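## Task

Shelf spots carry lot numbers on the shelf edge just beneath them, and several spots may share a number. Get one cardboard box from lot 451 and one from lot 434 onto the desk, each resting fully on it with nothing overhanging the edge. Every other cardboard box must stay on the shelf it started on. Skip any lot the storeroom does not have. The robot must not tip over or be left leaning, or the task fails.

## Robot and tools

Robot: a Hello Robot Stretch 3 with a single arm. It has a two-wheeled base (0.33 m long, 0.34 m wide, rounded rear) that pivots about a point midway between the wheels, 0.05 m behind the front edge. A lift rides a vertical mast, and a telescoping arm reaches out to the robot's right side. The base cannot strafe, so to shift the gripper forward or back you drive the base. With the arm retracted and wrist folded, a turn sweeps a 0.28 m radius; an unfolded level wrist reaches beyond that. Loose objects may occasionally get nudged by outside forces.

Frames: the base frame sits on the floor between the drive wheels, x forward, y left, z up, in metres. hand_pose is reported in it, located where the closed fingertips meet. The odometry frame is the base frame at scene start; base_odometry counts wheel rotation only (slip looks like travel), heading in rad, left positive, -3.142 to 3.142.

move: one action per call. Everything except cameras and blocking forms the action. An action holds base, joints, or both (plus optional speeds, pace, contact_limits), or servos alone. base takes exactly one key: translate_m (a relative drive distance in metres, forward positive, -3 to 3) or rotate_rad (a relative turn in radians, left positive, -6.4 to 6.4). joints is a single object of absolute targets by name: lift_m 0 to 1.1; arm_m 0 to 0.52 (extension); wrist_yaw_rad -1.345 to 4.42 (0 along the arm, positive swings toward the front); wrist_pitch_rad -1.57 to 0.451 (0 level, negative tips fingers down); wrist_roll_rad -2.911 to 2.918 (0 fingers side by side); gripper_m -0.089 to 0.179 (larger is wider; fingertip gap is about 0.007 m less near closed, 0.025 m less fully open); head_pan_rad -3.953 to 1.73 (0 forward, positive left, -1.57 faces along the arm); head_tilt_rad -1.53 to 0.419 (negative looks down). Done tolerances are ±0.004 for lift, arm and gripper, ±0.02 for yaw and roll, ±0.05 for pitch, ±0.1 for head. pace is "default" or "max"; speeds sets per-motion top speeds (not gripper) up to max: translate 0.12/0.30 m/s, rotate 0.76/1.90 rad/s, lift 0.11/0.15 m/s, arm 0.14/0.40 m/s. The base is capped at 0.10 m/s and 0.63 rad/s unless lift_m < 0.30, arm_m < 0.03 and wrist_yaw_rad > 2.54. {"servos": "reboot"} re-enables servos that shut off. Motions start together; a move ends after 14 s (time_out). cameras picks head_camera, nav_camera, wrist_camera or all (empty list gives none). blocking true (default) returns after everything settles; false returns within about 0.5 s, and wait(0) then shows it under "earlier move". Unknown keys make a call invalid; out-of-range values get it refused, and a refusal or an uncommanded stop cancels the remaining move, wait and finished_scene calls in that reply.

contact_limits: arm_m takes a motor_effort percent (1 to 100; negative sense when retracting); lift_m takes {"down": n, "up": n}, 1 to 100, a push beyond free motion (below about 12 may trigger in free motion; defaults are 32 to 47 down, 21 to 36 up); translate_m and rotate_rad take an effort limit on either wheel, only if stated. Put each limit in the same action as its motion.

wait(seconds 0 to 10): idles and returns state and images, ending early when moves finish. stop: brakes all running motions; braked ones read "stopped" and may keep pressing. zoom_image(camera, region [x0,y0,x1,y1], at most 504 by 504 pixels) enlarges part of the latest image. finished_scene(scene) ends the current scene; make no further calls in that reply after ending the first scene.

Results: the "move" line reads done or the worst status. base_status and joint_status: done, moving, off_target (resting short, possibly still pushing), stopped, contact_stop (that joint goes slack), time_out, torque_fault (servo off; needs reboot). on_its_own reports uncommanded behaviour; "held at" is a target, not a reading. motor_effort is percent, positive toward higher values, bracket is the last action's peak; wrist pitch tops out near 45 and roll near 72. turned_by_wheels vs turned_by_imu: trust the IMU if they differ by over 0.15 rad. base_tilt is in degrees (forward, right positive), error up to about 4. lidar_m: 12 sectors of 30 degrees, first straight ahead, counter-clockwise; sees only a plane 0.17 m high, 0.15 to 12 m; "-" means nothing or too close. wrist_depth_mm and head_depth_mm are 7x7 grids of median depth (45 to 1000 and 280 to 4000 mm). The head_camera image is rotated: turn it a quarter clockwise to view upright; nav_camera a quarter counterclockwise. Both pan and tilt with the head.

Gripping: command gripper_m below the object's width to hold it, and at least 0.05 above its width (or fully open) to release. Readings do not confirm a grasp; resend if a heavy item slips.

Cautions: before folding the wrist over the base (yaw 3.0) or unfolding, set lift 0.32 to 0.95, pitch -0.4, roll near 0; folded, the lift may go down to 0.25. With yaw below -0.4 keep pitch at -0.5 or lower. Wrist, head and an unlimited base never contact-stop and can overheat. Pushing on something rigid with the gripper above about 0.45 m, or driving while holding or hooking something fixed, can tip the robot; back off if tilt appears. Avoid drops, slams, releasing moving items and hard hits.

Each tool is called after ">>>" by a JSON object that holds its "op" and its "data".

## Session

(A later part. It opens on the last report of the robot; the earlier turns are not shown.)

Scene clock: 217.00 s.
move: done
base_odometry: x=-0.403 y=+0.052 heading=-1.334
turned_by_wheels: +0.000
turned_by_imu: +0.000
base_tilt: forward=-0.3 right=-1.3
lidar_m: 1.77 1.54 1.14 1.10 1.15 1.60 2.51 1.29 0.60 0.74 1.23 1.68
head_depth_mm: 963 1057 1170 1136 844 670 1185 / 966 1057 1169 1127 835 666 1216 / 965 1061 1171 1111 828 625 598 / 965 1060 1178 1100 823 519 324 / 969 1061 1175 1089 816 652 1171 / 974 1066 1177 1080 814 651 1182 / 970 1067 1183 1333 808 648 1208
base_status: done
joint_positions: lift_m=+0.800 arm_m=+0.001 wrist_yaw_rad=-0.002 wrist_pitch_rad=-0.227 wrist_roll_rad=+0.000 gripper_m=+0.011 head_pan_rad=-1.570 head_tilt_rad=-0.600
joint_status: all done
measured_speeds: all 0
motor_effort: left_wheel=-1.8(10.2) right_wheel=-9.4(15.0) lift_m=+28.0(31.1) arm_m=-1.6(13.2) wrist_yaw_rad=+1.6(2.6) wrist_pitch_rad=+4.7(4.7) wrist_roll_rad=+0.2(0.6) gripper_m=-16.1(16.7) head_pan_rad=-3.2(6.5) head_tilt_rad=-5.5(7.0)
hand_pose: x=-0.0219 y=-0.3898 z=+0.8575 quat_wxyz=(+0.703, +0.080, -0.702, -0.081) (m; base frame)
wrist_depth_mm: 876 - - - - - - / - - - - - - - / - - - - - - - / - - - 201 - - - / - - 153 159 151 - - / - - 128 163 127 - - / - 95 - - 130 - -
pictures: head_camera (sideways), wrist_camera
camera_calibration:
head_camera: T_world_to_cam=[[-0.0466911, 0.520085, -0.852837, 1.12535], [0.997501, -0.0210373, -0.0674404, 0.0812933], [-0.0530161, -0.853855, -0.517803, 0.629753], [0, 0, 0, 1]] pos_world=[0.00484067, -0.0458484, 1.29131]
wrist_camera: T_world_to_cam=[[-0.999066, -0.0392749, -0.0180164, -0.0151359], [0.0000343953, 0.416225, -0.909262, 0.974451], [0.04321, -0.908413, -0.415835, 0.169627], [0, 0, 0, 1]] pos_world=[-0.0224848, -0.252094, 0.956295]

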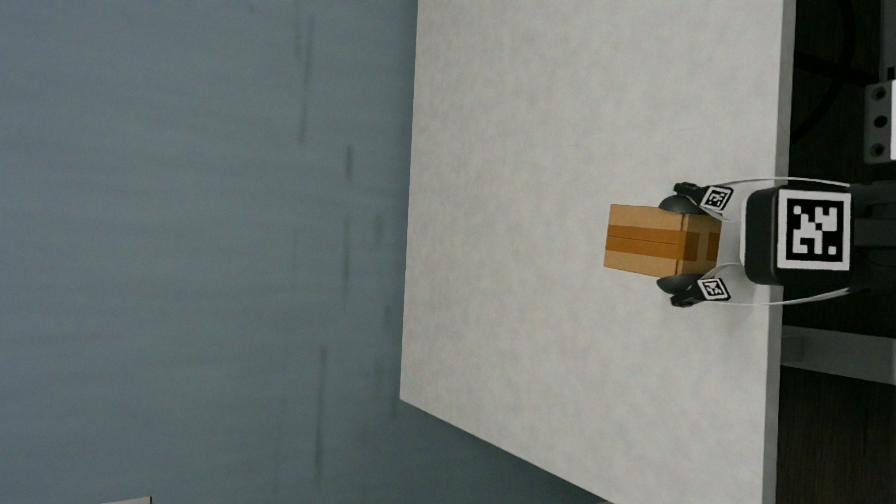

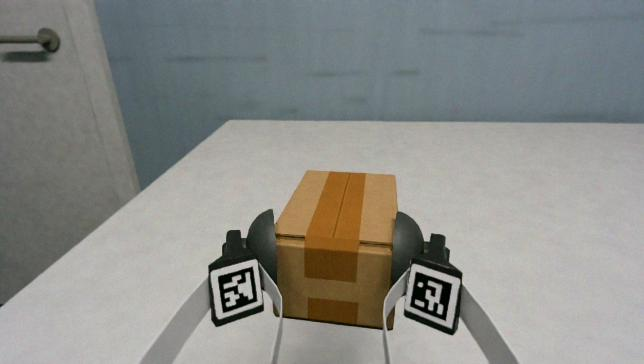

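>>> {"op": "move", "data": {"joints": {"arm_m": 0.14, "lift_m": 0.725}, "pace": "max", "cameras": []}}

>>> {"op": "move", "data": {"joints": {"lift_m": 0.67}, "speeds": {"lift_m": 0.04}, "contact_limits": {"lift_m": {"down": 14}}, "cameras": ["wrist_camera"]}}

Scene clock: 227.53 s.
move: done
base_odometry: x=-0.403 y=+0.052 heading=-1.334
turned_by_wheels: +0.000
turned_by_imu: +0.000
base_tilt: forward=-0.2 right=-1.1
lidar_m: 1.76 1.54 1.14 1.10 1.15 1.59 2.51 1.29 0.60 0.74 1.23 1.68
head_depth_mm: 964 1057 1177 1135 843 670 602 / 958 1060 1169 1122 835 631 354 / 964 1059 1172 1114 829 400 381 / 967 1067 1184 1101 725 481 411 / 966 1062 1181 1083 818 656 1187 / 967 1062 1183 1079 810 649 1188 / 972 1069 1185 1331 809 647 1213
base_status: not commanded
joint_positions: lift_m=+0.725 arm_m=+0.140 wrist_yaw_rad=-0.002 wrist_pitch_rad=-0.228 wrist_roll_rad=+0.000 gripper_m=+0.011 head_pan_rad=-1.570 head_tilt_rad=-0.600
joint_status: all done
measured_speeds: all 0
motor_effort: left_wheel=-1.8(2.4) right_wheel=-9.1(9.5) lift_m=+30.3(30.3) arm_m=+13.6(15.0) wrist_yaw_rad=+0.6(1.9) wrist_pitch_rad=+4.7(4.7) wrist_roll_rad=-0.1(0.3) gripper_m=-15.9(16.4) head_pan_rad=-2.8(3.4) head_tilt_rad=-4.7(5.9)
hand_pose: x=-0.0219 y=-0.5292 z=+0.7824 quat_wxyz=(+0.703, +0.080, -0.702, -0.081) (m; base frame)
wrist_depth_mm: - - - - - - - / 781 - - - - - - / 838 - - - - - - / - - - 201 - - - / - - 153 159 152 - - / - - 127 164 127 - - / - 95 - - 130 - -
pictures: none
No camera images: "cameras" was empty.

Scene clock: 229.40 s.
move: done
base_odometry: x=-0.403 y=+0.052 heading=-1.334
turned_by_wheels: +0.000
turned_by_imu: +0.000
base_tilt: forward=-0.4 right=-1.3
lidar_m: 1.77 1.54 1.15 1.10 1.15 1.60 2.51 1.29 0.60 0.74 1.23 1.68
head_depth_mm: 965 1052 1174 1135 842 670 1171 / 963 1063 1177 1130 835 668 387 / 965 1055 1177 1111 829 661 407 / 970 1058 1176 1100 793 510 430 / 969 1058 1179 1095 820 654 1188 / 967 1066 1184 1086 810 650 1188 / 969 1064 1183 1327 809 646 1214
base_status: not commanded
joint_positions: lift_m=+0.670 arm_m=+0.140 wrist_yaw_rad=-0.002 wrist_pitch_rad=-0.115 wrist_roll_rad=+0.000 gripper_m=+0.011 head_pan_rad=-1.570 head_tilt_rad=-0.600
joint_status: all done
measured_speeds: all 0
on_its_own: wrist_pitch_rad is at rest, and its effort (-16.1) is outside its rest range (-8 to +12)
motor_effort: left_wheel=-2.1(2.5) right_wheel=-8.5(9.4) lift_m=+14.2(30.1) arm_m=+11.5(13.6) wrist_yaw_rad=+0.6(2.5) wrist_pitch_rad=-16.1(16.4) wrist_roll_rad=-0.3(0.3) gripper_m=-15.5(16.5) head_pan_rad=-2.7(3.2) head_tilt_rad=-4.1(5.1)
contact_limits: lift_m down 14 (down: maximum 72; up: maximum 65)
hand_pose: x=-0.0219 y=-0.5368 z=+0.7554 quat_wxyz=(+0.706, +0.040, -0.706, -0.042) (m; base frame)
wrist_depth_mm: 739 - - - - - - / 780 - - - - - - / 804 - - - - - - / - - - 205 - - - / - - 152 158 150 - - / - - 127 160 126 - - / - 94 - - 130 - -
pictures: wrist_camera
camera_calibration:
wrist_camera: T_world_to_cam=[[-0.999062, -0.0412032, -0.0133405, -0.0273064], [-0.000165712, 0.311666, -0.950192, 0.917529], [0.0433087, -0.949298, -0.31138, -0.107227], [0, 0, 0, 1]] pos_world=[-0.0224849, -0.388878, 0.838075]

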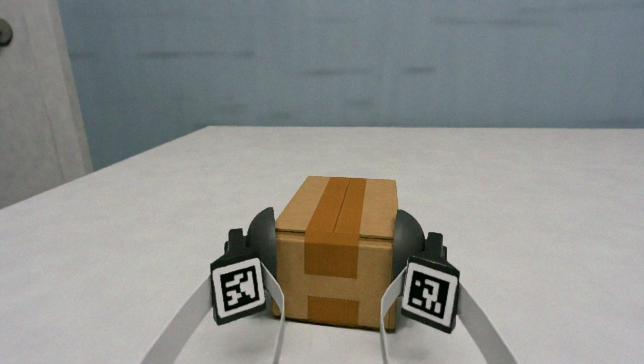

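>>> {"op": "move", "data": {"joints": {"lift_m": 0.695}, "cameras": []}}

>>> {"op": "move", "data": {"joints": {"gripper_m": 0.14}, "cameras": ["wrist_camera"]}}

>>> {"op": "move", "data": {"joints": {"arm_m": 0.0, "lift_m": 0.75, "head_pan_rad": -2.2, "head_tilt_rad": -0.3}, "pace": "max", "cameras": ["wrist_camera", "nav_camera"]}}

Scene clock: 239.07 s.
move: done
base_odometry: x=-0.403 y=+0.052 heading=-1.334
turned_by_wheels: +0.000
turned_by_imu: +0.000
base_tilt: forward=-0.4 right=-1.3
lidar_m: 1.76 1.54 1.14 1.11 1.15 1.60 2.51 1.29 0.60 0.74 1.23 1.67
head_depth_mm: 962 1056 1172 1124 844 670 1166 / 968 1056 1175 1123 835 665 372 / 964 1059 1180 1110 829 662 396 / 963 1062 1181 1100 820 496 421 / 971 1061 1179 1088 820 653 1191 / 971 1066 1183 1082 812 651 1191 / 972 1072 1177 1327 808 648 1204
base_status: not commanded
joint_positions: lift_m=+0.695 arm_m=+0.140 wrist_yaw_rad=-0.002 wrist_pitch_rad=-0.201 wrist_roll_rad=+0.000 gripper_m=+0.011 head_pan_rad=-1.570 head_tilt_rad=-0.600
joint_status: all done
measured_speeds: all 0
motor_effort: left_wheel=-1.7(2.1) right_wheel=-8.5(9.2) lift_m=+30.1(31.2) arm_m=+6.6(8.1) wrist_yaw_rad=+2.0(2.2) wrist_pitch_rad=-0.2(16.1) wrist_roll_rad=+0.2(0.3) gripper_m=-15.1(16.1) head_pan_rad=-2.1(3.0) head_tilt_rad=-3.5(4.0)
hand_pose: x=-0.0219 y=-0.5313 z=+0.7590 quat_wxyz=(+0.704, +0.071, -0.703, -0.072) (m; base frame)
wrist_depth_mm: - - - - - - - / 775 - - - - - - / 833 - - - - - - / - - - 198 - - - / - - 153 159 152 - - / - - 127 164 126 - - / - 95 - - 123 - -
pictures: none
No camera images: "cameras" was empty.

Scene clock: 240.90 s.
move: done
base_odometry: x=-0.403 y=+0.052 heading=-1.334
turned_by_wheels: +0.000
turned_by_imu: +0.000
base_tilt: forward=-0.4 right=-1.3
lidar_m: 1.76 1.54 1.14 1.11 1.15 1.60 2.51 1.29 0.60 0.74 1.23 1.67
head_depth_mm: 964 1054 1184 1130 843 669 1158 / 961 1062 1176 1120 836 666 371 / 964 1061 1176 1114 832 657 396 / 971 1061 1176 1103 818 498 421 / 966 1063 1180 1090 818 652 1193 / 968 1069 1187 1078 807 650 1188 / 970 1065 1183 1336 808 647 1207
base_status: not commanded
joint_positions: lift_m=+0.695 arm_m=+0.140 wrist_yaw_rad=-0.002 wrist_pitch_rad=-0.214 wrist_roll_rad=+0.000 gripper_m=+0.140 head_pan_rad=-1.570 head_tilt_rad=-0.600
joint_status: all done
measured_speeds: all 0
motor_effort: left_wheel=-1.7(2.2) right_wheel=-8.7(9.4) lift_m=+26.9(30.6) arm_m=+4.8(6.9) wrist_yaw_rad=+1.0(2.2) wrist_pitch_rad=+2.1(2.1) wrist_roll_rad=+0.1(0.3) gripper_m=+0.8(82.3) head_pan_rad=-2.3(2.8) head_tilt_rad=-1.9(3.6)
hand_pose: x=-0.0219 y=-0.5303 z=+0.7558 quat_wxyz=(+0.703, +0.075, -0.703, -0.076) (m; base frame)
wrist_depth_mm: - - - - - - - / 778 - - - - - - / 836 - - - - - - / - - - 200 - - - / - 147 - 159 153 142 - / - 124 - 165 159 119 - / - 120 - - - - 112
pictures: wrist_camera
camera_calibration:
wrist_camera: T_world_to_cam=[[-0.999066, -0.0395548, -0.0173963, -0.0231073], [-0.0000608909, 0.403875, -0.914814, 0.938072], [0.0432113, -0.913959, -0.4035, -0.0125853], [0, 0, 0, 1]] pos_world=[-0.0224848, -0.39128, 0.852681]

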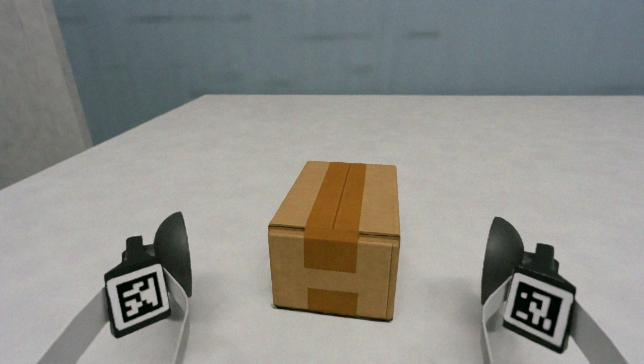

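Scene clock: 242.53 s.
move: done
base_odometry: x=-0.403 y=+0.052 heading=-1.334
turned_by_wheels: +0.000
turned_by_imu: +0.000
base_tilt: forward=-0.4 right=-1.3
lidar_m: 1.77 1.54 1.14 1.10 1.15 1.60 2.51 1.29 0.60 0.74 1.23 1.67
head_depth_mm: 1626 1726 1858 2008 1360 935 1478 / 1478 1566 1679 1782 1350 927 782 / 1357 1447 1511 1620 1336 918 704 / 1261 1328 1388 1469 1322 918 698 / 1169 1223 1288 1353 1311 910 697 / 1093 1146 1192 1248 1257 904 694 / 1025 1068 1116 1168 1190 899 691
base_status: not commanded
joint_positions: lift_m=+0.750 arm_m=+0.001 wrist_yaw_rad=-0.002 wrist_pitch_rad=-0.216 wrist_roll_rad=+0.000 gripper_m=+0.140 head_pan_rad=-2.208 head_tilt_rad=-0.297
joint_status: all done
measured_speeds: translate_m=+0.000 rotate_rad=+0.000 lift_m=+0.000 arm_m=+0.000 wrist_yaw_rad=+0.000 wrist_pitch_rad=+0.000 wrist_roll_rad=+0.000 head_pan_rad=+0.024 head_tilt_rad=+0.000
motor_effort: left_wheel=-1.6(2.4) right_wheel=-8.8(9.5) lift_m=+27.1(34.3) arm_m=-12.3(13.9) wrist_yaw_rad=+0.9(2.6) wrist_pitch_rad=+2.4(2.5) wrist_roll_rad=-0.1(0.3) gripper_m=+0.4(1.1) head_pan_rad=+3.6(5.3) head_tilt_rad=+2.9(8.3)
hand_pose: x=-0.0219 y=-0.3907 z=+0.8104 quat_wxyz=(+0.703, +0.076, -0.703, -0.077) (m; base frame)
wrist_depth_mm: 856 - - - - - - / - - - - - - - / - - - - - - - / - - - 314 - - - / - 147 - 314 - 142 - / - 124 - - - 120 - / - 120 - - - - 112
pictures: nav_camera (sideways), wrist_camera
camera_calibration:
nav_camera: T_world_to_cam=[[-0.145636, -0.225362, 0.963329, -1.20988], [-0.812051, 0.583425, 0.0137212, 0.0372742], [-0.565122, -0.780274, -0.267973, 0.305473], [0, 0, 0, 1]] pos_world=[0.0266952, -0.0560567, 1.24686]
wrist_camera: T_world_to_cam=[[-0.999066, -0.0394868, -0.017553, -0.0164791], [0.0000343273, 0.405477, -0.914105, 0.93176], [0.0432124, -0.913252, -0.405097, 0.138599], [0, 0, 0, 1]] pos_world=[-0.0224848, -0.251882, 0.907583]

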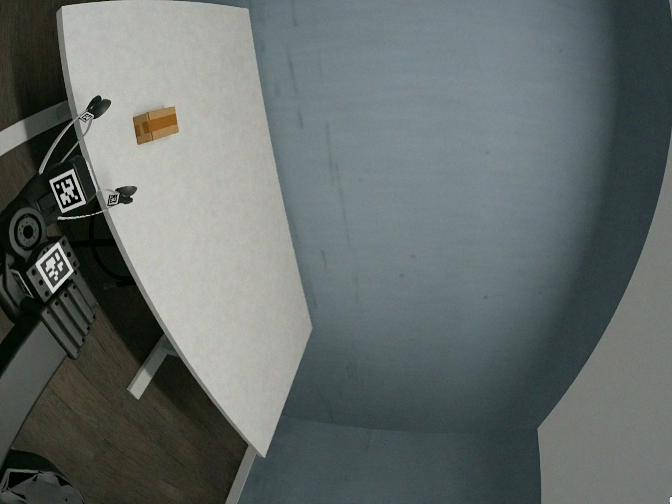

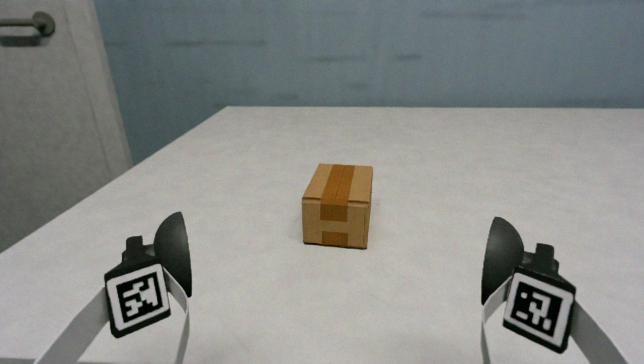

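>>> {"op": "move", "data": {"joints": {"lift_m": 0.85, "wrist_pitch_rad": -0.35, "wrist_yaw_rad": 3.0, "gripper_m": 0.05}, "pace": "max", "cameras": []}}

>>> {"op": "move", "data": {"joints": {"lift_m": 0.28, "wrist_pitch_rad": -0.45, "head_pan_rad": 2.0}, "pace": "max", "cameras": []}}

>>> {"op": "move", "data": {"base": {"translate_m": -1.98}, "pace": "max", "cameras": []}}

>>> {"op": "move", "data": {"base": {"rotate_rad": 1.571}, "joints": {"head_pan_rad": 0.0, "head_tilt_rad": -0.3}, "pace": "max", "cameras": ["nav_camera", "head_camera"]}}

Scene clock: 267.37 s.
move: done
base_odometry: x=-0.403 y=+0.052 heading=-1.334
turned_by_wheels: +0.000
turned_by_imu: +0.000
base_tilt: forward=-0.3 right=-1.2
lidar_m: 1.77 1.54 1.14 1.10 1.15 1.60 2.51 1.28 0.60 0.74 1.23 1.67
head_depth_mm: 1609 1723 1824 1973 1358 931 1463 / 1461 1562 1660 1766 1338 922 760 / 1341 1432 1503 1610 1334 916 703 / 1250 1315 1378 1466 1317 912 699 / 1169 1218 1280 1346 1299 905 695 / 1088 1143 1191 1244 1266 902 690 / 1025 1069 1109 1161 1188 896 685
base_status: not commanded
joint_positions: lift_m=+0.850 arm_m=+0.001 wrist_yaw_rad=+2.997 wrist_pitch_rad=-0.363 wrist_roll_rad=+0.000 gripper_m=+0.050 head_pan_rad=-2.200 head_tilt_rad=-0.300
joint_status: all done
measured_speeds: all 0
motor_effort: left_wheel=-1.8(2.1) right_wheel=-8.4(9.5) lift_m=+25.2(32.6) arm_m=-11.9(12.9) wrist_yaw_rad=+2.4(6.9) wrist_pitch_rad=+2.1(4.4) wrist_roll_rad=-0.1(0.3) gripper_m=+0.3(83.4) head_pan_rad=+2.9(3.8) head_tilt_rad=-3.3(4.1)
hand_pose: x=+0.0121 y=+0.0830 z=+0.8751 quat_wxyz=(+0.178, +0.703, +0.077, +0.685) (m; base frame)
wrist_depth_mm: - 136 - - - - - / - 145 - - - - - / - 157 - - - - - / - 176 - - - - - / - - 192 - - - - / - - 127 - 125 - - / - 99 249 - - - -
pictures: none
No camera images: "cameras" was empty.

"joints": head_pan_rad = 2.0 is out of range -3.953 to 1.73

not run: a call was refused earlier in this reply.

not run: a call was refused earlier in this reply.

>>> {"op": "move", "data": {"joints": {"lift_m": 0.28, "wrist_pitch_rad": -0.45, "head_pan_rad": 0.0, "head_tilt_rad": -0.3}, "pace": "max", "cameras": []}}

>>> {"op": "move", "data": {"base": {"translate_m": -1.98}, "pace": "max", "cameras": []}}

>>> {"op": "move", "data": {"base": {"rotate_rad": 1.571}, "pace": "max", "cameras": ["nav_camera", "head_camera"]}}

Scene clock: 282.43 s.
move: done
base_odometry: x=-0.403 y=+0.052 heading=-1.334
turned_by_wheels: +0.000
turned_by_imu: +0.000
base_tilt: forward=-0.3 right=-1.2
lidar_m: 1.76 1.54 1.14 1.11 1.15 1.60 2.50 1.29 0.60 0.75 1.23 1.68
head_depth_mm: 1890 1982 2056 2010 1984 1955 1558 / 1824 1978 2109 2213 2322 1966 1562 / 1855 1987 2081 2219 2319 1945 1554 / 1850 1990 2071 2226 2283 1952 1542 / 1603 1635 1787 1890 2006 1926 1531 / 1899 1992 2092 2209 2252 1954 1527 / 1896 2000 2096 2188 2234 1950 1532
base_status: not commanded
joint_positions: lift_m=+0.280 arm_m=+0.001 wrist_yaw_rad=+2.997 wrist_pitch_rad=-0.464 wrist_roll_rad=+0.000 gripper_m=+0.050 head_pan_rad=+0.000 head_tilt_rad=-0.300
joint_status: all done
measured_speeds: all 0
motor_effort: left_wheel=-1.8(2.2) right_wheel=-7.8(9.5) lift_m=+25.8(26.1) arm_m=-11.8(12.6) wrist_yaw_rad=+1.4(3.9) wrist_pitch_rad=+2.1(5.0) wrist_roll_rad=-0.2(0.3) gripper_m=+0.5(0.9) head_pan_rad=-2.8(5.4) head_tilt_rad=-2.5(6.9)
hand_pose: x=+0.0102 y=+0.0706 z=+0.2826 quat_wxyz=(+0.212, +0.698, +0.113, +0.675) (m; base frame)
wrist_depth_mm: - 139 - - - - - / - 150 - - - - - / 832 166 750 821 818 795 792 / 678 194 220 658 648 644 642 / 562 541 207 550 553 546 545 / 488 303 127 291 125 470 469 / 262 254 252 257 399 412 413
pictures: none
No camera images: "cameras" was empty.

Scene clock: 290.47 s.
move: done
base_odometry: x=-0.869 y=+1.977 heading=-1.333
turned_by_wheels: +0.000
turned_by_imu: -0.002
base_tilt: forward=-0.2 right=-1.1
lidar_m: 3.71 1.59 1.24 2.02 0.77 0.57 0.55 0.57 0.80 1.15 1.20 1.10
head_depth_mm: 2968 3279 3177 2759 1356 1071 1574 / 3098 3740 - 3875 2460 1943 1552 / 3087 3730 - - 2900 2006 1542 / 3126 3730 - - 2910 2022 1537 / 3165 3784 - - 2850 1979 1526 / 3181 3785 - - 2813 1977 1511 / 3271 3410 3266 3323 2805 1952 1516
base_status: done
joint_positions: lift_m=+0.280 arm_m=+0.001 wrist_yaw_rad=+2.997 wrist_pitch_rad=-0.464 wrist_roll_rad=+0.000 gripper_m=+0.050 head_pan_rad=+0.000 head_tilt_rad=-0.300
joint_status: not commanded
measured_speeds: all 0
motor_effort: left_wheel=+1.3(10.4) right_wheel=-8.1(18.0) lift_m=+26.0(30.8) arm_m=-11.1(12.3) wrist_yaw_rad=+2.1(3.6) wrist_pitch_rad=+2.0(2.2) wrist_roll_rad=+0.1(0.5) gripper_m=+0.4(1.0) head_pan_rad=-3.0(3.7) head_tilt_rad=-0.1(3.1)
hand_pose: x=+0.0102 y=+0.0706 z=+0.2826 quat_wxyz=(+0.212, +0.698, +0.113, +0.675) (m; base frame)
wrist_depth_mm: - 139 - - - - - / - 150 - - - - - / 760 166 755 817 811 792 784 / 667 195 220 660 653 646 649 / 574 545 207 549 546 549 541 / 490 304 126 292 126 473 465 / 262 256 253 256 399 413 411
pictures: none
No camera images: "cameras" was empty.

Scene clock: 292.60 s.
move: done
base_odometry: x=-0.869 y=+1.977 heading=+0.237
turned_by_wheels: +1.571
turned_by_imu: +1.540
base_tilt: forward=-0.3 right=-1.1
lidar_m: 2.16 0.78 0.57 0.55 0.57 0.77 1.15 1.20 1.10 3.70 1.62 1.23
head_depth_mm: 1304 1285 1249 1242 1220 1272 1342 / 2252 2363 2462 2606 2595 1706 1498 / 2248 2378 2466 2622 2728 2008 1535 / 2254 2357 2438 2590 2704 1991 1533 / 2235 2357 2459 2609 2683 1986 1540 / 2235 2330 2419 2525 2508 1977 1524 / 1647 1673 1683 1714 1753 1763 1521
base_status: done
joint_positions: lift_m=+0.280 arm_m=+0.001 wrist_yaw_rad=+2.997 wrist_pitch_rad=-0.464 wrist_roll_rad=+0.000 gripper_m=+0.050 head_pan_rad=+0.000 head_tilt_rad=-0.300
joint_status: not commanded
measured_speeds: all 0
motor_effort: left_wheel=-7.7(15.3) right_wheel=+7.5(14.9) lift_m=+30.9(30.9) arm_m=-12.5(13.5) wrist_yaw_rad=+1.5(3.3) wrist_pitch_rad=+2.0(2.1) wrist_roll_rad=+0.0(0.3) gripper_m=+0.2(0.8) head_pan_rad=-2.5(3.4) head_tilt_rad=+0.1(2.1)
hand_pose: x=+0.0102 y=+0.0706 z=+0.2826 quat_wxyz=(+0.212, +0.698, +0.113, +0.675) (m; base frame)
wrist_depth_mm: 508 139 536 561 569 586 598 / 563 150 585 610 619 630 - / 604 165 190 - - - 727 / 656 190 214 654 658 646 643 / 570 551 207 551 547 543 538 / 488 304 127 292 126 470 469 / 261 255 253 258 400 412 414
pictures: head_camera (sideways), nav_camera (sideways)
camera_calibration:
head_camera: T_world_to_cam=[[-0.245073, -0.0462554, -0.9684, 1.27739], [0.0408035, 0.997484, -0.0579707, 0.0748921], [0.968645, -0.0537212, -0.242569, 0.265401], [0, 0, 0, 1]] pos_world=[0.0529188, -0.00136001, 1.30574]
nav_camera: T_world_to_cam=[[0.270477, 0.0170292, 0.962576, -1.21143], [0.0143292, -0.999804, 0.0136614, 0.0322565], [0.96262, 0.0100978, -0.270668, 0.299593], [0, 0, 0, 1]] pos_world=[0.0388087, 0.0498547, 1.24675]

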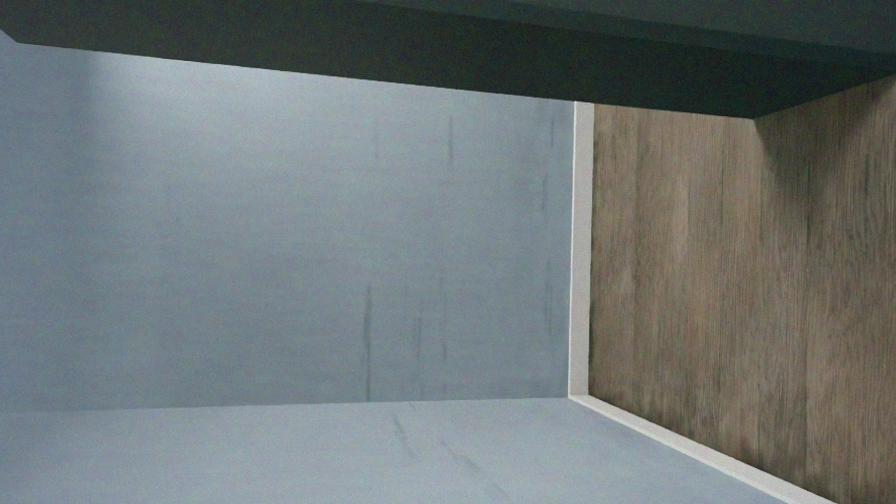

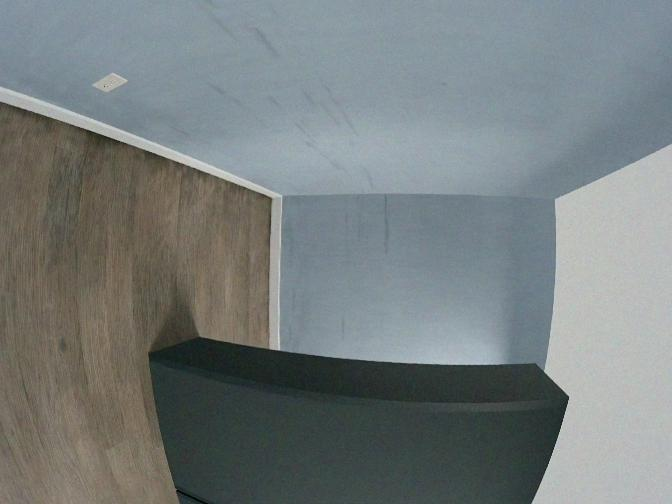

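>>> {"op": "move", "data": {"base": {"translate_m": 2.3}, "joints": {"head_pan_rad": -1.0}, "pace": "max", "cameras": ["nav_camera", "head_camera"]}}

Scene clock: 317.93 s.
move: done
base_odometry: x=+1.367 y=+2.517 heading=+0.237
turned_by_wheels: +0.000
turned_by_imu: +0.001
base_tilt: forward=-0.4 right=-1.2
lidar_m: 0.32 0.33 0.45 0.56 0.58 0.79 2.17 0.83 1.50 1.25 0.45 0.33
head_depth_mm: 955 1072 1215 1414 1681 1869 1566 / 722 786 864 952 1065 1214 1384 / 579 620 668 721 784 856 949 / 485 512 544 577 619 663 715 / 417 436 457 483 509 542 576 / 365 380 396 415 435 457 481 / 325 336 350 363 380 395 415
base_status: done
joint_positions: lift_m=+0.280 arm_m=+0.001 wrist_yaw_rad=+2.997 wrist_pitch_rad=-0.464 wrist_roll_rad=+0.000 gripper_m=+0.050 head_pan_rad=-1.000 head_tilt_rad=-0.300
joint_status: all done
measured_speeds: all 0
motor_effort: left_wheel=+4.2(13.7) right_wheel=+2.7(14.3) lift_m=+24.7(31.1) arm_m=+4.9(8.2) wrist_yaw_rad=+2.7(3.3) wrist_pitch_rad=+2.0(2.2) wrist_roll_rad=+0.2(0.3) gripper_m=+0.1(1.0) head_pan_rad=+3.4(5.9) head_tilt_rad=+2.4(2.7)
hand_pose: x=+0.0101 y=+0.0706 z=+0.2826 quat_wxyz=(+0.212, +0.698, +0.113, +0.675) (m; base frame)
wrist_depth_mm: 521 139 548 563 590 513 364 / 566 150 599 615 631 494 369 / 608 165 177 - - 500 374 / 647 190 215 656 653 497 379 / 567 548 207 549 550 516 383 / 490 304 127 291 125 469 375 / 260 255 253 257 402 414 378
pictures: head_camera (sideways), nav_camera (sideways)
camera_calibration:
head_camera: T_world_to_cam=[[-0.171351, 0.181236, -0.968397, 1.27694], [0.861354, 0.504689, -0.057958, 0.0698814], [0.478235, -0.844063, -0.242587, 0.268386], [0, 0, 0, 1]] pos_world=[0.0302611, -0.0401608, 1.30574]
nav_camera: T_world_to_cam=[[0.160496, -0.218368, 0.962578, -1.21075], [-0.833522, -0.552317, 0.013681, 0.0374164], [0.528661, -0.804525, -0.270659, 0.302297], [0, 0, 0, 1]] pos_world=[0.0656955, -0.000516762, 1.24675]

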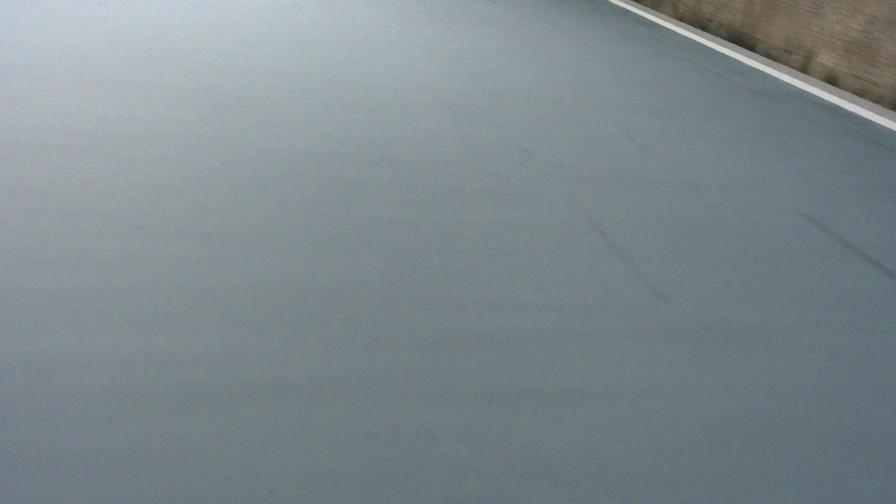

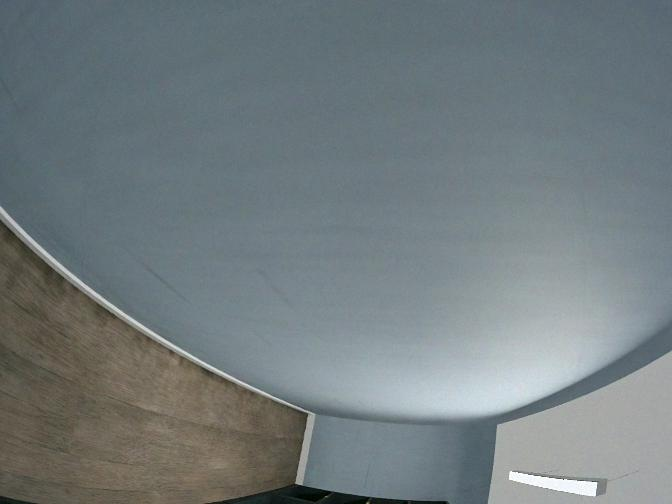

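>>> {"op": "move", "data": {"base": {"translate_m": -0.13}, "pace": "max", "cameras": []}}

>>> {"op": "move", "data": {"base": {"rotate_rad": -1.571}, "joints": {"head_pan_rad": -0.5, "head_tilt_rad": -0.25}, "pace": "max", "cameras": ["nav_camera", "head_camera"]}}

>>> {"op": "move", "data": {"joints": {"head_pan_rad": -1.2, "head_tilt_rad": -0.25}, "pace": "max", "cameras": ["nav_camera", "head_camera"]}}

Scene clock: 331.90 s.
move: done
base_odometry: x=+1.241 y=+2.487 heading=+0.237
turned_by_wheels: +0.000
turned_by_imu: +0.000
base_tilt: forward=-0.3 right=-1.2
lidar_m: 0.45 0.46 0.58 0.56 0.58 0.79 2.17 0.73 1.43 1.76 0.64 0.46
head_depth_mm: 1375 1535 1750 2035 2410 2024 1562 / 1038 1135 1241 1376 1535 1737 1554 / 829 892 960 1038 1128 1241 1354 / 698 737 781 834 893 955 1031 / 598 628 661 696 737 780 831 / 526 547 570 596 626 659 695 / 467 485 503 523 546 570 599
base_status: done
joint_positions: lift_m=+0.280 arm_m=+0.001 wrist_yaw_rad=+2.998 wrist_pitch_rad=-0.464 wrist_roll_rad=+0.000 gripper_m=+0.050 head_pan_rad=-1.000 head_tilt_rad=-0.300
joint_status: not commanded
measured_speeds: all 0
motor_effort: left_wheel=-6.7(14.4) right_wheel=-1.6(12.9) lift_m=+26.0(26.8) arm_m=+11.7(11.8) wrist_yaw_rad=+0.0(2.8) wrist_pitch_rad=+2.1(2.1) wrist_roll_rad=-0.3(0.4) gripper_m=+0.3(0.8) head_pan_rad=+3.4(3.7) head_tilt_rad=+3.7(3.8)
hand_pose: x=+0.0101 y=+0.0706 z=+0.2826 quat_wxyz=(+0.212, +0.698, +0.113, +0.675) (m; base frame)
wrist_depth_mm: 522 139 547 558 581 597 492 / 572 150 591 614 623 631 491 / 623 165 176 - - 688 500 / 658 190 214 662 655 649 500 / 566 548 207 552 541 540 512 / 492 305 126 291 125 467 469 / 262 254 254 256 398 418 413
pictures: none
No camera images: "cameras" was empty.

Scene clock: 334.03 s.
move: done
base_odometry: x=+1.241 y=+2.487 heading=-1.333
turned_by_wheels: -1.571
turned_by_imu: -1.541
base_tilt: forward=-0.2 right=-1.1
lidar_m: 1.64 0.62 0.46 0.45 0.47 0.58 0.56 0.58 0.81 2.31 0.72 1.45
head_depth_mm: 1184 1163 1240 1258 727 714 749 / 1298 1362 1422 1406 960 1303 972 / 1354 1432 1509 1540 1590 1286 1083 / 1301 1364 1425 1448 1561 1350 1526 / 1324 1364 1419 1453 1518 1590 1563 / 2601 2109 2193 2280 2388 2103 1597 / 2757 3554 2980 3240 3121 2120 1598
base_status: done
joint_positions: lift_m=+0.280 arm_m=+0.001 wrist_yaw_rad=+2.998 wrist_pitch_rad=-0.464 wrist_roll_rad=+0.000 gripper_m=+0.050 head_pan_rad=-0.497 head_tilt_rad=-0.250
joint_status: all done
measured_speeds: all 0
motor_effort: left_wheel=+6.8(14.9) right_wheel=-8.4(15.0) lift_m=+26.6(27.4) arm_m=+3.2(12.5) wrist_yaw_rad=+1.5(2.9) wrist_pitch_rad=+2.1(2.2) wrist_roll_rad=+0.2(0.3) gripper_m=+0.1(0.8) head_pan_rad=-3.0(5.5) head_tilt_rad=+6.0(7.9)
hand_pose: x=+0.0101 y=+0.0706 z=+0.2826 quat_wxyz=(+0.212, +0.698, +0.113, +0.675) (m; base frame)
wrist_depth_mm: 425 139 446 460 468 476 487 / 469 150 484 503 514 524 534 / 510 166 196 538 - - - / 553 185 192 - 603 621 621 / 573 549 207 554 550 547 544 / 489 305 126 293 125 469 470 / 261 253 253 256 400 412 415
pictures: head_camera (sideways), nav_camera (sideways)
camera_calibration:
head_camera: T_world_to_cam=[[-0.194489, 0.0527353, -0.979486, 1.29158], [0.513559, 0.856233, -0.0558741, 0.0692426], [0.835722, -0.513891, -0.193611, 0.202453], [0, 0, 0, 1]] pos_world=[0.0464438, -0.0233612, 1.30815]
nav_camera: T_world_to_cam=[[0.203095, -0.090671, 0.974952, -1.22721], [-0.464264, -0.88558, 0.0143529, 0.0342919], [0.862097, -0.45555, -0.221952, 0.23678], [0, 0, 0, 1]] pos_world=[0.0610343, 0.0269609, 1.24854]

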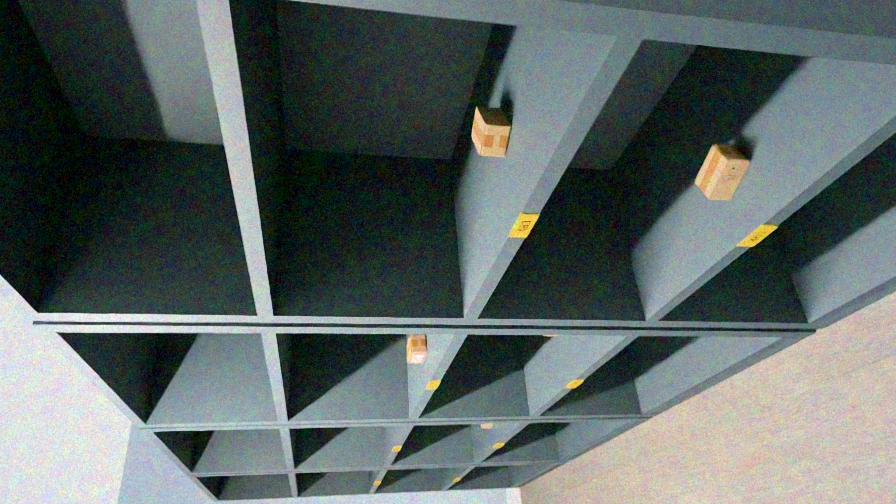

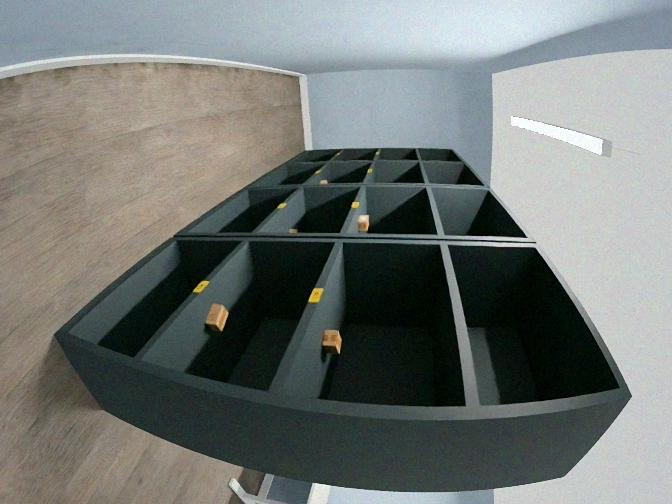

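Scene clock: 334.87 s.
move: done
base_odometry: x=+1.241 y=+2.487 heading=-1.333
turned_by_wheels: +0.000
turned_by_imu: +0.000
base_tilt: forward=-0.4 right=-1.3
lidar_m: 1.64 0.62 0.46 0.45 0.46 0.58 0.56 0.58 0.81 2.31 0.73 1.45
head_depth_mm: 2662 2904 2962 3090 3099 2182 1645 / 2622 2982 3077 3194 3213 2187 1643 / 2667 3086 3200 3291 3318 2191 1632 / 2701 3196 3342 3441 3040 2153 1621 / 881 915 957 1001 1054 1102 1165 / 724 748 773 800 834 867 906 / 616 633 649 669 695 727 766
base_status: not commanded
joint_positions: lift_m=+0.280 arm_m=+0.001 wrist_yaw_rad=+2.998 wrist_pitch_rad=-0.464 wrist_roll_rad=+0.000 gripper_m=+0.050 head_pan_rad=-1.221 head_tilt_rad=-0.250
joint_status: all done
measured_speeds: all 0
motor_effort: left_wheel=+6.4(6.9) right_wheel=-8.6(9.1) lift_m=+27.1(27.6) arm_m=-3.7(3.7) wrist_yaw_rad=+1.3(2.6) wrist_pitch_rad=+2.0(2.1) wrist_roll_rad=-0.2(0.3) gripper_m=+0.1(0.6) head_pan_rad=+0.3(5.8) head_tilt_rad=+5.7(9.3)
hand_pose: x=+0.0101 y=+0.0706 z=+0.2826 quat_wxyz=(+0.212, +0.698, +0.113, +0.675) (m; base frame)
wrist_depth_mm: 427 139 445 457 468 475 496 / 478 150 486 502 512 525 535 / 517 166 195 538 - - - / 557 186 192 - 609 615 614 / 566 545 207 553 550 546 539 / 486 302 126 289 125 473 472 / 262 254 255 257 401 416 411
pictures: head_camera (sideways), nav_camera (sideways)
camera_calibration:
head_camera: T_world_to_cam=[[-0.110688, 0.168385, -0.979487, 1.29107], [0.95205, 0.300796, -0.0558773, 0.0665293], [0.285217, -0.938706, -0.193605, 0.205807], [0, 0, 0, 1]] pos_world=[0.0208671, -0.044216, 1.30815]
nav_camera: T_world_to_cam=[[0.0920058, -0.202497, 0.974951, -1.22651], [-0.934569, -0.355491, 0.0143597, 0.037162], [0.343678, -0.912481, -0.221955, 0.24004], [0, 0, 0, 1]] pos_world=[0.0650803, -0.0161226, 1.24854]

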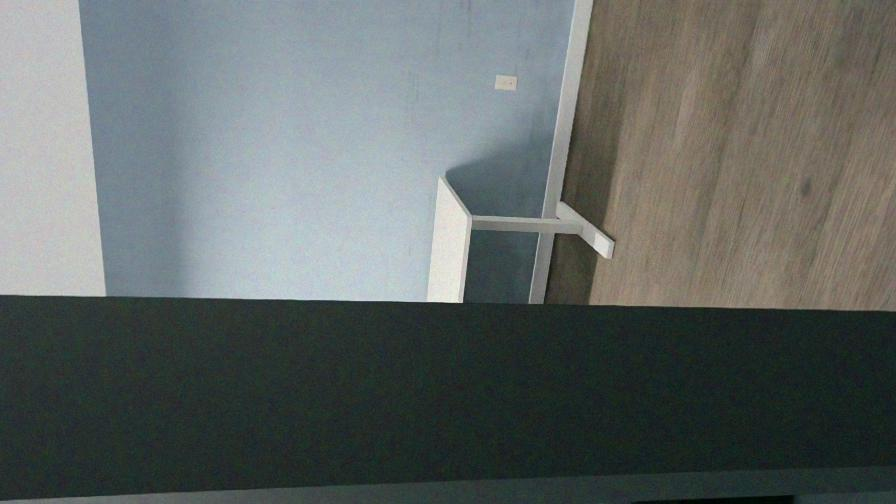

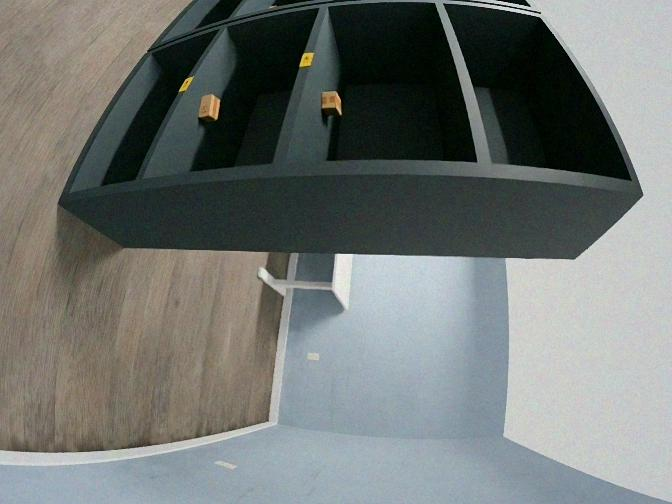

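>>> {"op": "move", "data": {"joints": {"head_pan_rad": -0.5, "head_tilt_rad": -0.3}, "pace": "max", "cameras": ["head_camera"]}}

>>> {"op": "zoom_image", "data": {"camera": "head_camera", "region": [420, 190, 800, 270]}}

>>> {"op": "zoom_image", "data": {"camera": "head_camera", "region": [340, 330, 580, 504]}}

Scene clock: 344.60 s.
move: done
base_odometry: x=+1.241 y=+2.487 heading=-1.333
turned_by_wheels: +0.000
turned_by_imu: +0.000
base_tilt: forward=-0.2 right=-1.2
lidar_m: 1.64 0.62 0.46 0.45 0.47 0.58 0.56 0.58 0.80 2.31 0.73 1.44
head_depth_mm: 1217 924 1270 1237 795 746 776 / 1354 1279 1455 1361 1459 1210 962 / 1343 1384 1502 1345 1627 1185 1412 / 1283 1334 1411 1470 1550 1629 1460 / 1455 2092 2222 1700 1842 1702 1539 / 2564 2080 2198 2312 2397 1978 1525 / 3174 3541 3649 3869 2839 1997 1528
base_status: not commanded
joint_positions: lift_m=+0.280 arm_m=+0.001 wrist_yaw_rad=+2.998 wrist_pitch_rad=-0.464 wrist_roll_rad=+0.000 gripper_m=+0.050 head_pan_rad=-0.478 head_tilt_rad=-0.295
joint_status: all done
measured_speeds: all 0
motor_effort: left_wheel=+6.2(6.7) right_wheel=-8.7(9.1) lift_m=+27.8(28.2) arm_m=-12.8(13.1) wrist_yaw_rad=+1.5(2.2) wrist_pitch_rad=+2.0(2.1) wrist_roll_rad=-0.1(0.3) gripper_m=+0.1(0.6) head_pan_rad=-0.8(6.2) head_tilt_rad=-3.5(6.8)
hand_pose: x=+0.0101 y=+0.0706 z=+0.2826 quat_wxyz=(+0.212, +0.698, +0.113, +0.675) (m; base frame)
wrist_depth_mm: 432 139 446 458 467 484 490 / 468 150 485 502 513 524 530 / 516 166 196 542 - - - / 546 185 191 - 611 627 614 / 565 545 206 553 548 551 542 / 482 305 126 292 125 474 470 / 261 254 253 257 401 415 413
pictures: head_camera (sideways)
camera_calibration:
head_camera: T_world_to_cam=[[-0.234625, 0.0693825, -0.969607, 1.27889], [0.494986, 0.86698, -0.0577377, 0.0718032], [0.836624, -0.493489, -0.237759, 0.259863], [0, 0, 0, 1]] pos_world=[0.0471113, -0.0227454, 1.30595]

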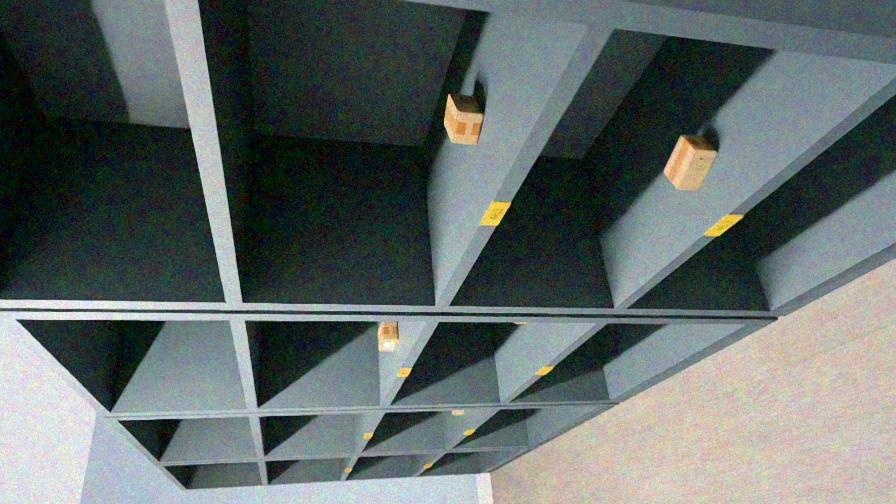

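Scaled by 1.326 from the camera's 896x504 image, which has a finer 1280x720 frame.

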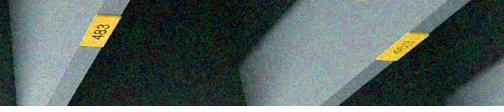

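Scaled by 2.100 from the camera's 896x504 image, which has a finer 1280x720 frame.

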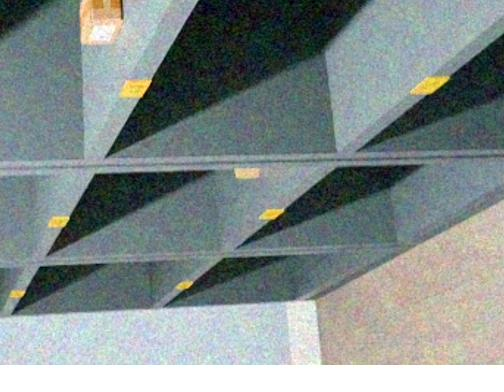

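>>> {"op": "zoom_image", "data": {"camera": "head_camera", "region": [690, 200, 760, 250]}}

>>> {"op": "move", "data": {"base": {"translate_m": 1.1}, "joints": {"head_pan_rad": -1.0, "head_tilt_rad": -0.3}, "pace": "max", "cameras": ["head_camera"]}}

>>> {"op": "zoom_image", "data": {"camera": "head_camera", "region": [300, 100, 800, 300]}}

>>> {"op": "zoom_image", "data": {"camera": "head_camera", "region": [300, 300, 800, 500]}}

>>> {"op": "move", "data": {"joints": {"head_pan_rad": -0.5, "head_tilt_rad": -0.3}, "pace": "max", "cameras": ["head_camera"]}}

>>> {"op": "zoom_image", "data": {"camera": "head_camera", "region": [300, 150, 800, 350]}}

>>> {"op": "zoom_image", "data": {"camera": "head_camera", "region": [350, 340, 600, 500]}}

Scaled by 7.200 from the camera's 896x504 image, which has a finer 1280x720 frame.

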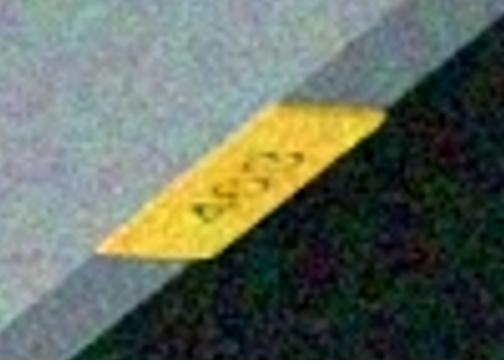

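Scene clock: 361.70 s.
move: done
base_odometry: x=+1.499 y=+1.418 heading=-1.334
turned_by_wheels: +0.000
turned_by_imu: +0.001
base_tilt: forward=-0.4 right=-1.2
lidar_m: 1.56 0.60 0.44 0.43 0.45 0.62 1.65 0.83 0.86 0.89 0.63 1.31
head_depth_mm: 632 630 817 942 735 1050 930 / 522 543 595 658 675 798 867 / 553 574 599 618 650 681 723 / 1062 831 1154 1162 762 1100 859 / 1138 859 1244 1258 874 1190 939 / 1222 1168 1353 1253 1426 1161 1013 / 1255 1227 1352 1233 1425 1172 1384
base_status: done
joint_positions: lift_m=+0.280 arm_m=+0.001 wrist_yaw_rad=+2.998 wrist_pitch_rad=-0.464 wrist_roll_rad=+0.000 gripper_m=+0.050 head_pan_rad=-1.000 head_tilt_rad=-0.301
joint_status: all done
measured_speeds: all 0
motor_effort: left_wheel=-0.2(14.3) right_wheel=+5.0(13.8) lift_m=+29.4(30.5) arm_m=-9.9(13.2) wrist_yaw_rad=+2.1(2.9) wrist_pitch_rad=+2.1(2.2) wrist_roll_rad=-0.1(0.3) gripper_m=+0.1(1.1) head_pan_rad=+4.0(5.7) head_tilt_rad=+1.0(5.8)
hand_pose: x=+0.0101 y=+0.0706 z=+0.2826 quat_wxyz=(+0.212, +0.698, +0.113, +0.675) (m; base frame)
wrist_depth_mm: 414 139 431 442 451 459 471 / 452 151 464 483 497 511 517 / 489 167 504 530 530 542 - / 540 190 192 - - 595 610 / 548 545 207 548 546 545 540 / 488 303 126 293 125 473 473 / 261 254 253 257 398 419 412
pictures: head_camera (sideways)
camera_calibration:
head_camera: T_world_to_cam=[[-0.17171, 0.181846, -0.968219, 1.27665], [0.861391, 0.504622, -0.0579883, 0.0699116], [0.47804, -0.843972, -0.243289, 0.269291], [0, 0, 0, 1]] pos_world=[0.0302595, -0.0401587, 1.30564]

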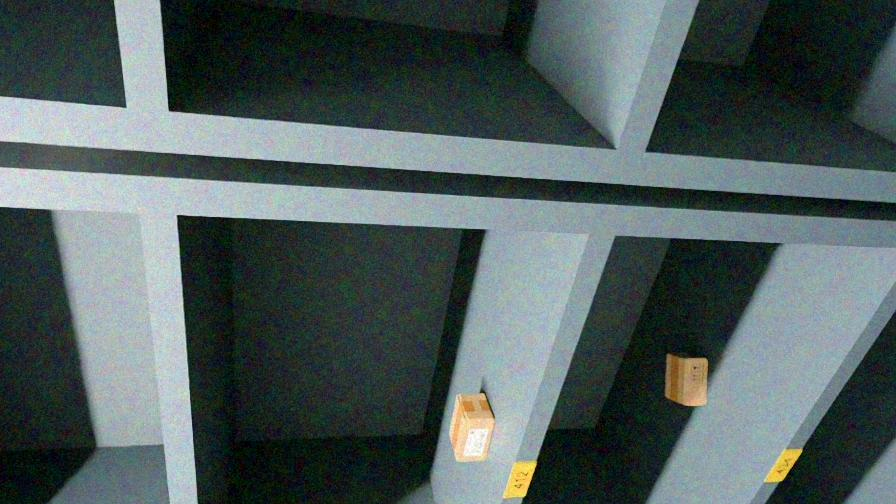

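Scaled by 1.008 from the camera's 896x504 image, which has a finer 1280x720 frame.

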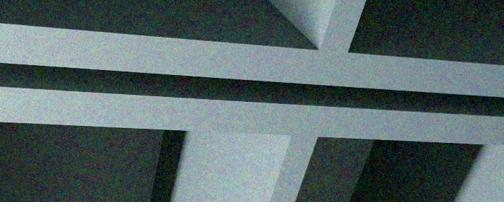

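Scaled by 1.008 from the camera's 896x504 image, which has a finer 1280x720 frame.

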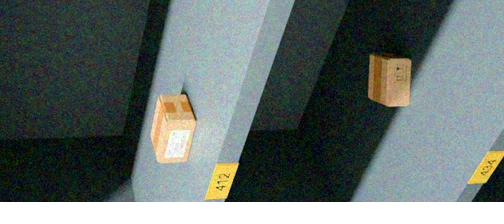

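Scene clock: 362.47 s.
move: done
base_odometry: x=+1.499 y=+1.418 heading=-1.334
turned_by_wheels: +0.000
turned_by_imu: +0.000
base_tilt: forward=-0.3 right=-1.2
lidar_m: 1.56 0.60 0.44 0.43 0.45 0.62 1.65 0.83 0.85 0.89 0.63 1.31
head_depth_mm: 1241 971 1286 1238 846 1220 929 / 1257 1295 1390 1332 1464 1187 989 / 1190 1227 1333 1312 1479 1251 1407 / 1142 1192 1264 1315 1398 1466 1448 / 1718 2013 2128 2207 1887 1879 1531 / 2592 1980 2101 2249 2390 1977 1523 / 2582 2708 2782 2972 2803 1964 1518
base_status: not commanded
joint_positions: lift_m=+0.280 arm_m=+0.001 wrist_yaw_rad=+2.998 wrist_pitch_rad=-0.464 wrist_roll_rad=+0.000 gripper_m=+0.050 head_pan_rad=-0.483 head_tilt_rad=-0.301
joint_status: all done
measured_speeds: all 0
motor_effort: left_wheel=-0.2(0.6) right_wheel=+5.5(5.8) lift_m=+30.3(30.4) arm_m=-9.9(10.4) wrist_yaw_rad=+1.9(2.9) wrist_pitch_rad=+2.0(2.2) wrist_roll_rad=-0.2(0.4) gripper_m=+0.4(0.8) head_pan_rad=+0.7(6.4) head_tilt_rad=+1.4(6.1)
hand_pose: x=+0.0101 y=+0.0706 z=+0.2826 quat_wxyz=(+0.212, +0.698, +0.113, +0.675) (m; base frame)
wrist_depth_mm: 414 139 428 438 453 461 470 / 452 150 466 479 496 504 515 / 496 167 501 525 537 537 - / 536 190 192 - - 599 618 / 547 548 207 551 547 547 539 / 489 305 127 291 125 472 470 / 262 256 252 257 400 412 416
pictures: head_camera (sideways)
camera_calibration:
head_camera: T_world_to_cam=[[-0.23912, 0.0732791, -0.968221, 1.27707], [0.499724, 0.86424, -0.0580065, 0.072086], [0.832525, -0.497714, -0.243276, 0.26709], [0, 0, 0, 1]] pos_world=[0.0469896, -0.0229475, 1.30564]

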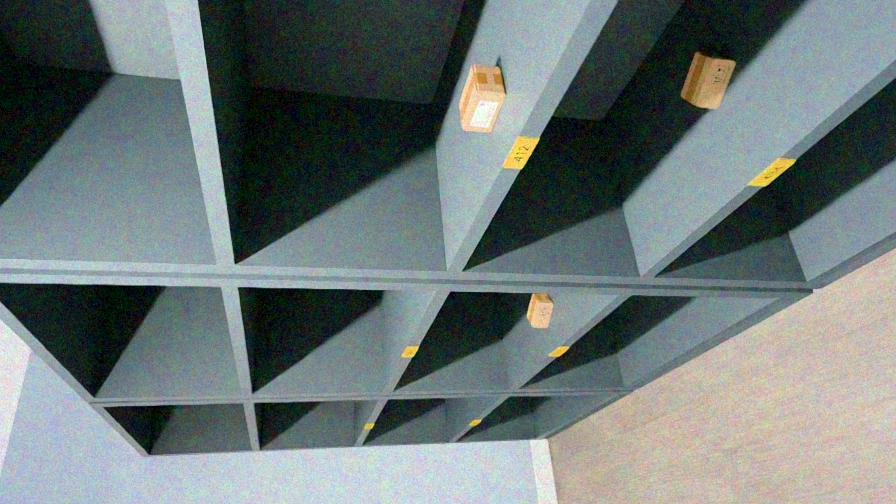

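Scaled by 1.008 from the camera's 896x504 image, which has a finer 1280x720 frame.

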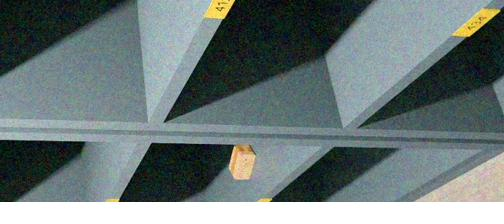

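Scaled by 2.016 from the camera's 896x504 image, which has a finer 1280x720 frame.

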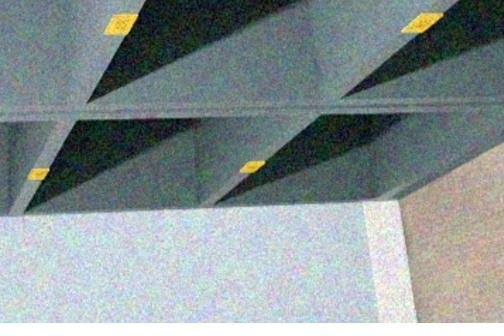

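>>> {"op": "zoom_image", "data": {"camera": "head_camera", "region": [670, 40, 810, 200]}}

Scaled by 3.150 from the camera's 896x504 image, which has a finer 1280x720 frame.

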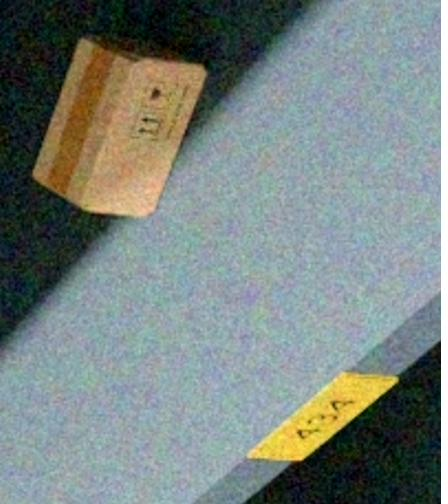

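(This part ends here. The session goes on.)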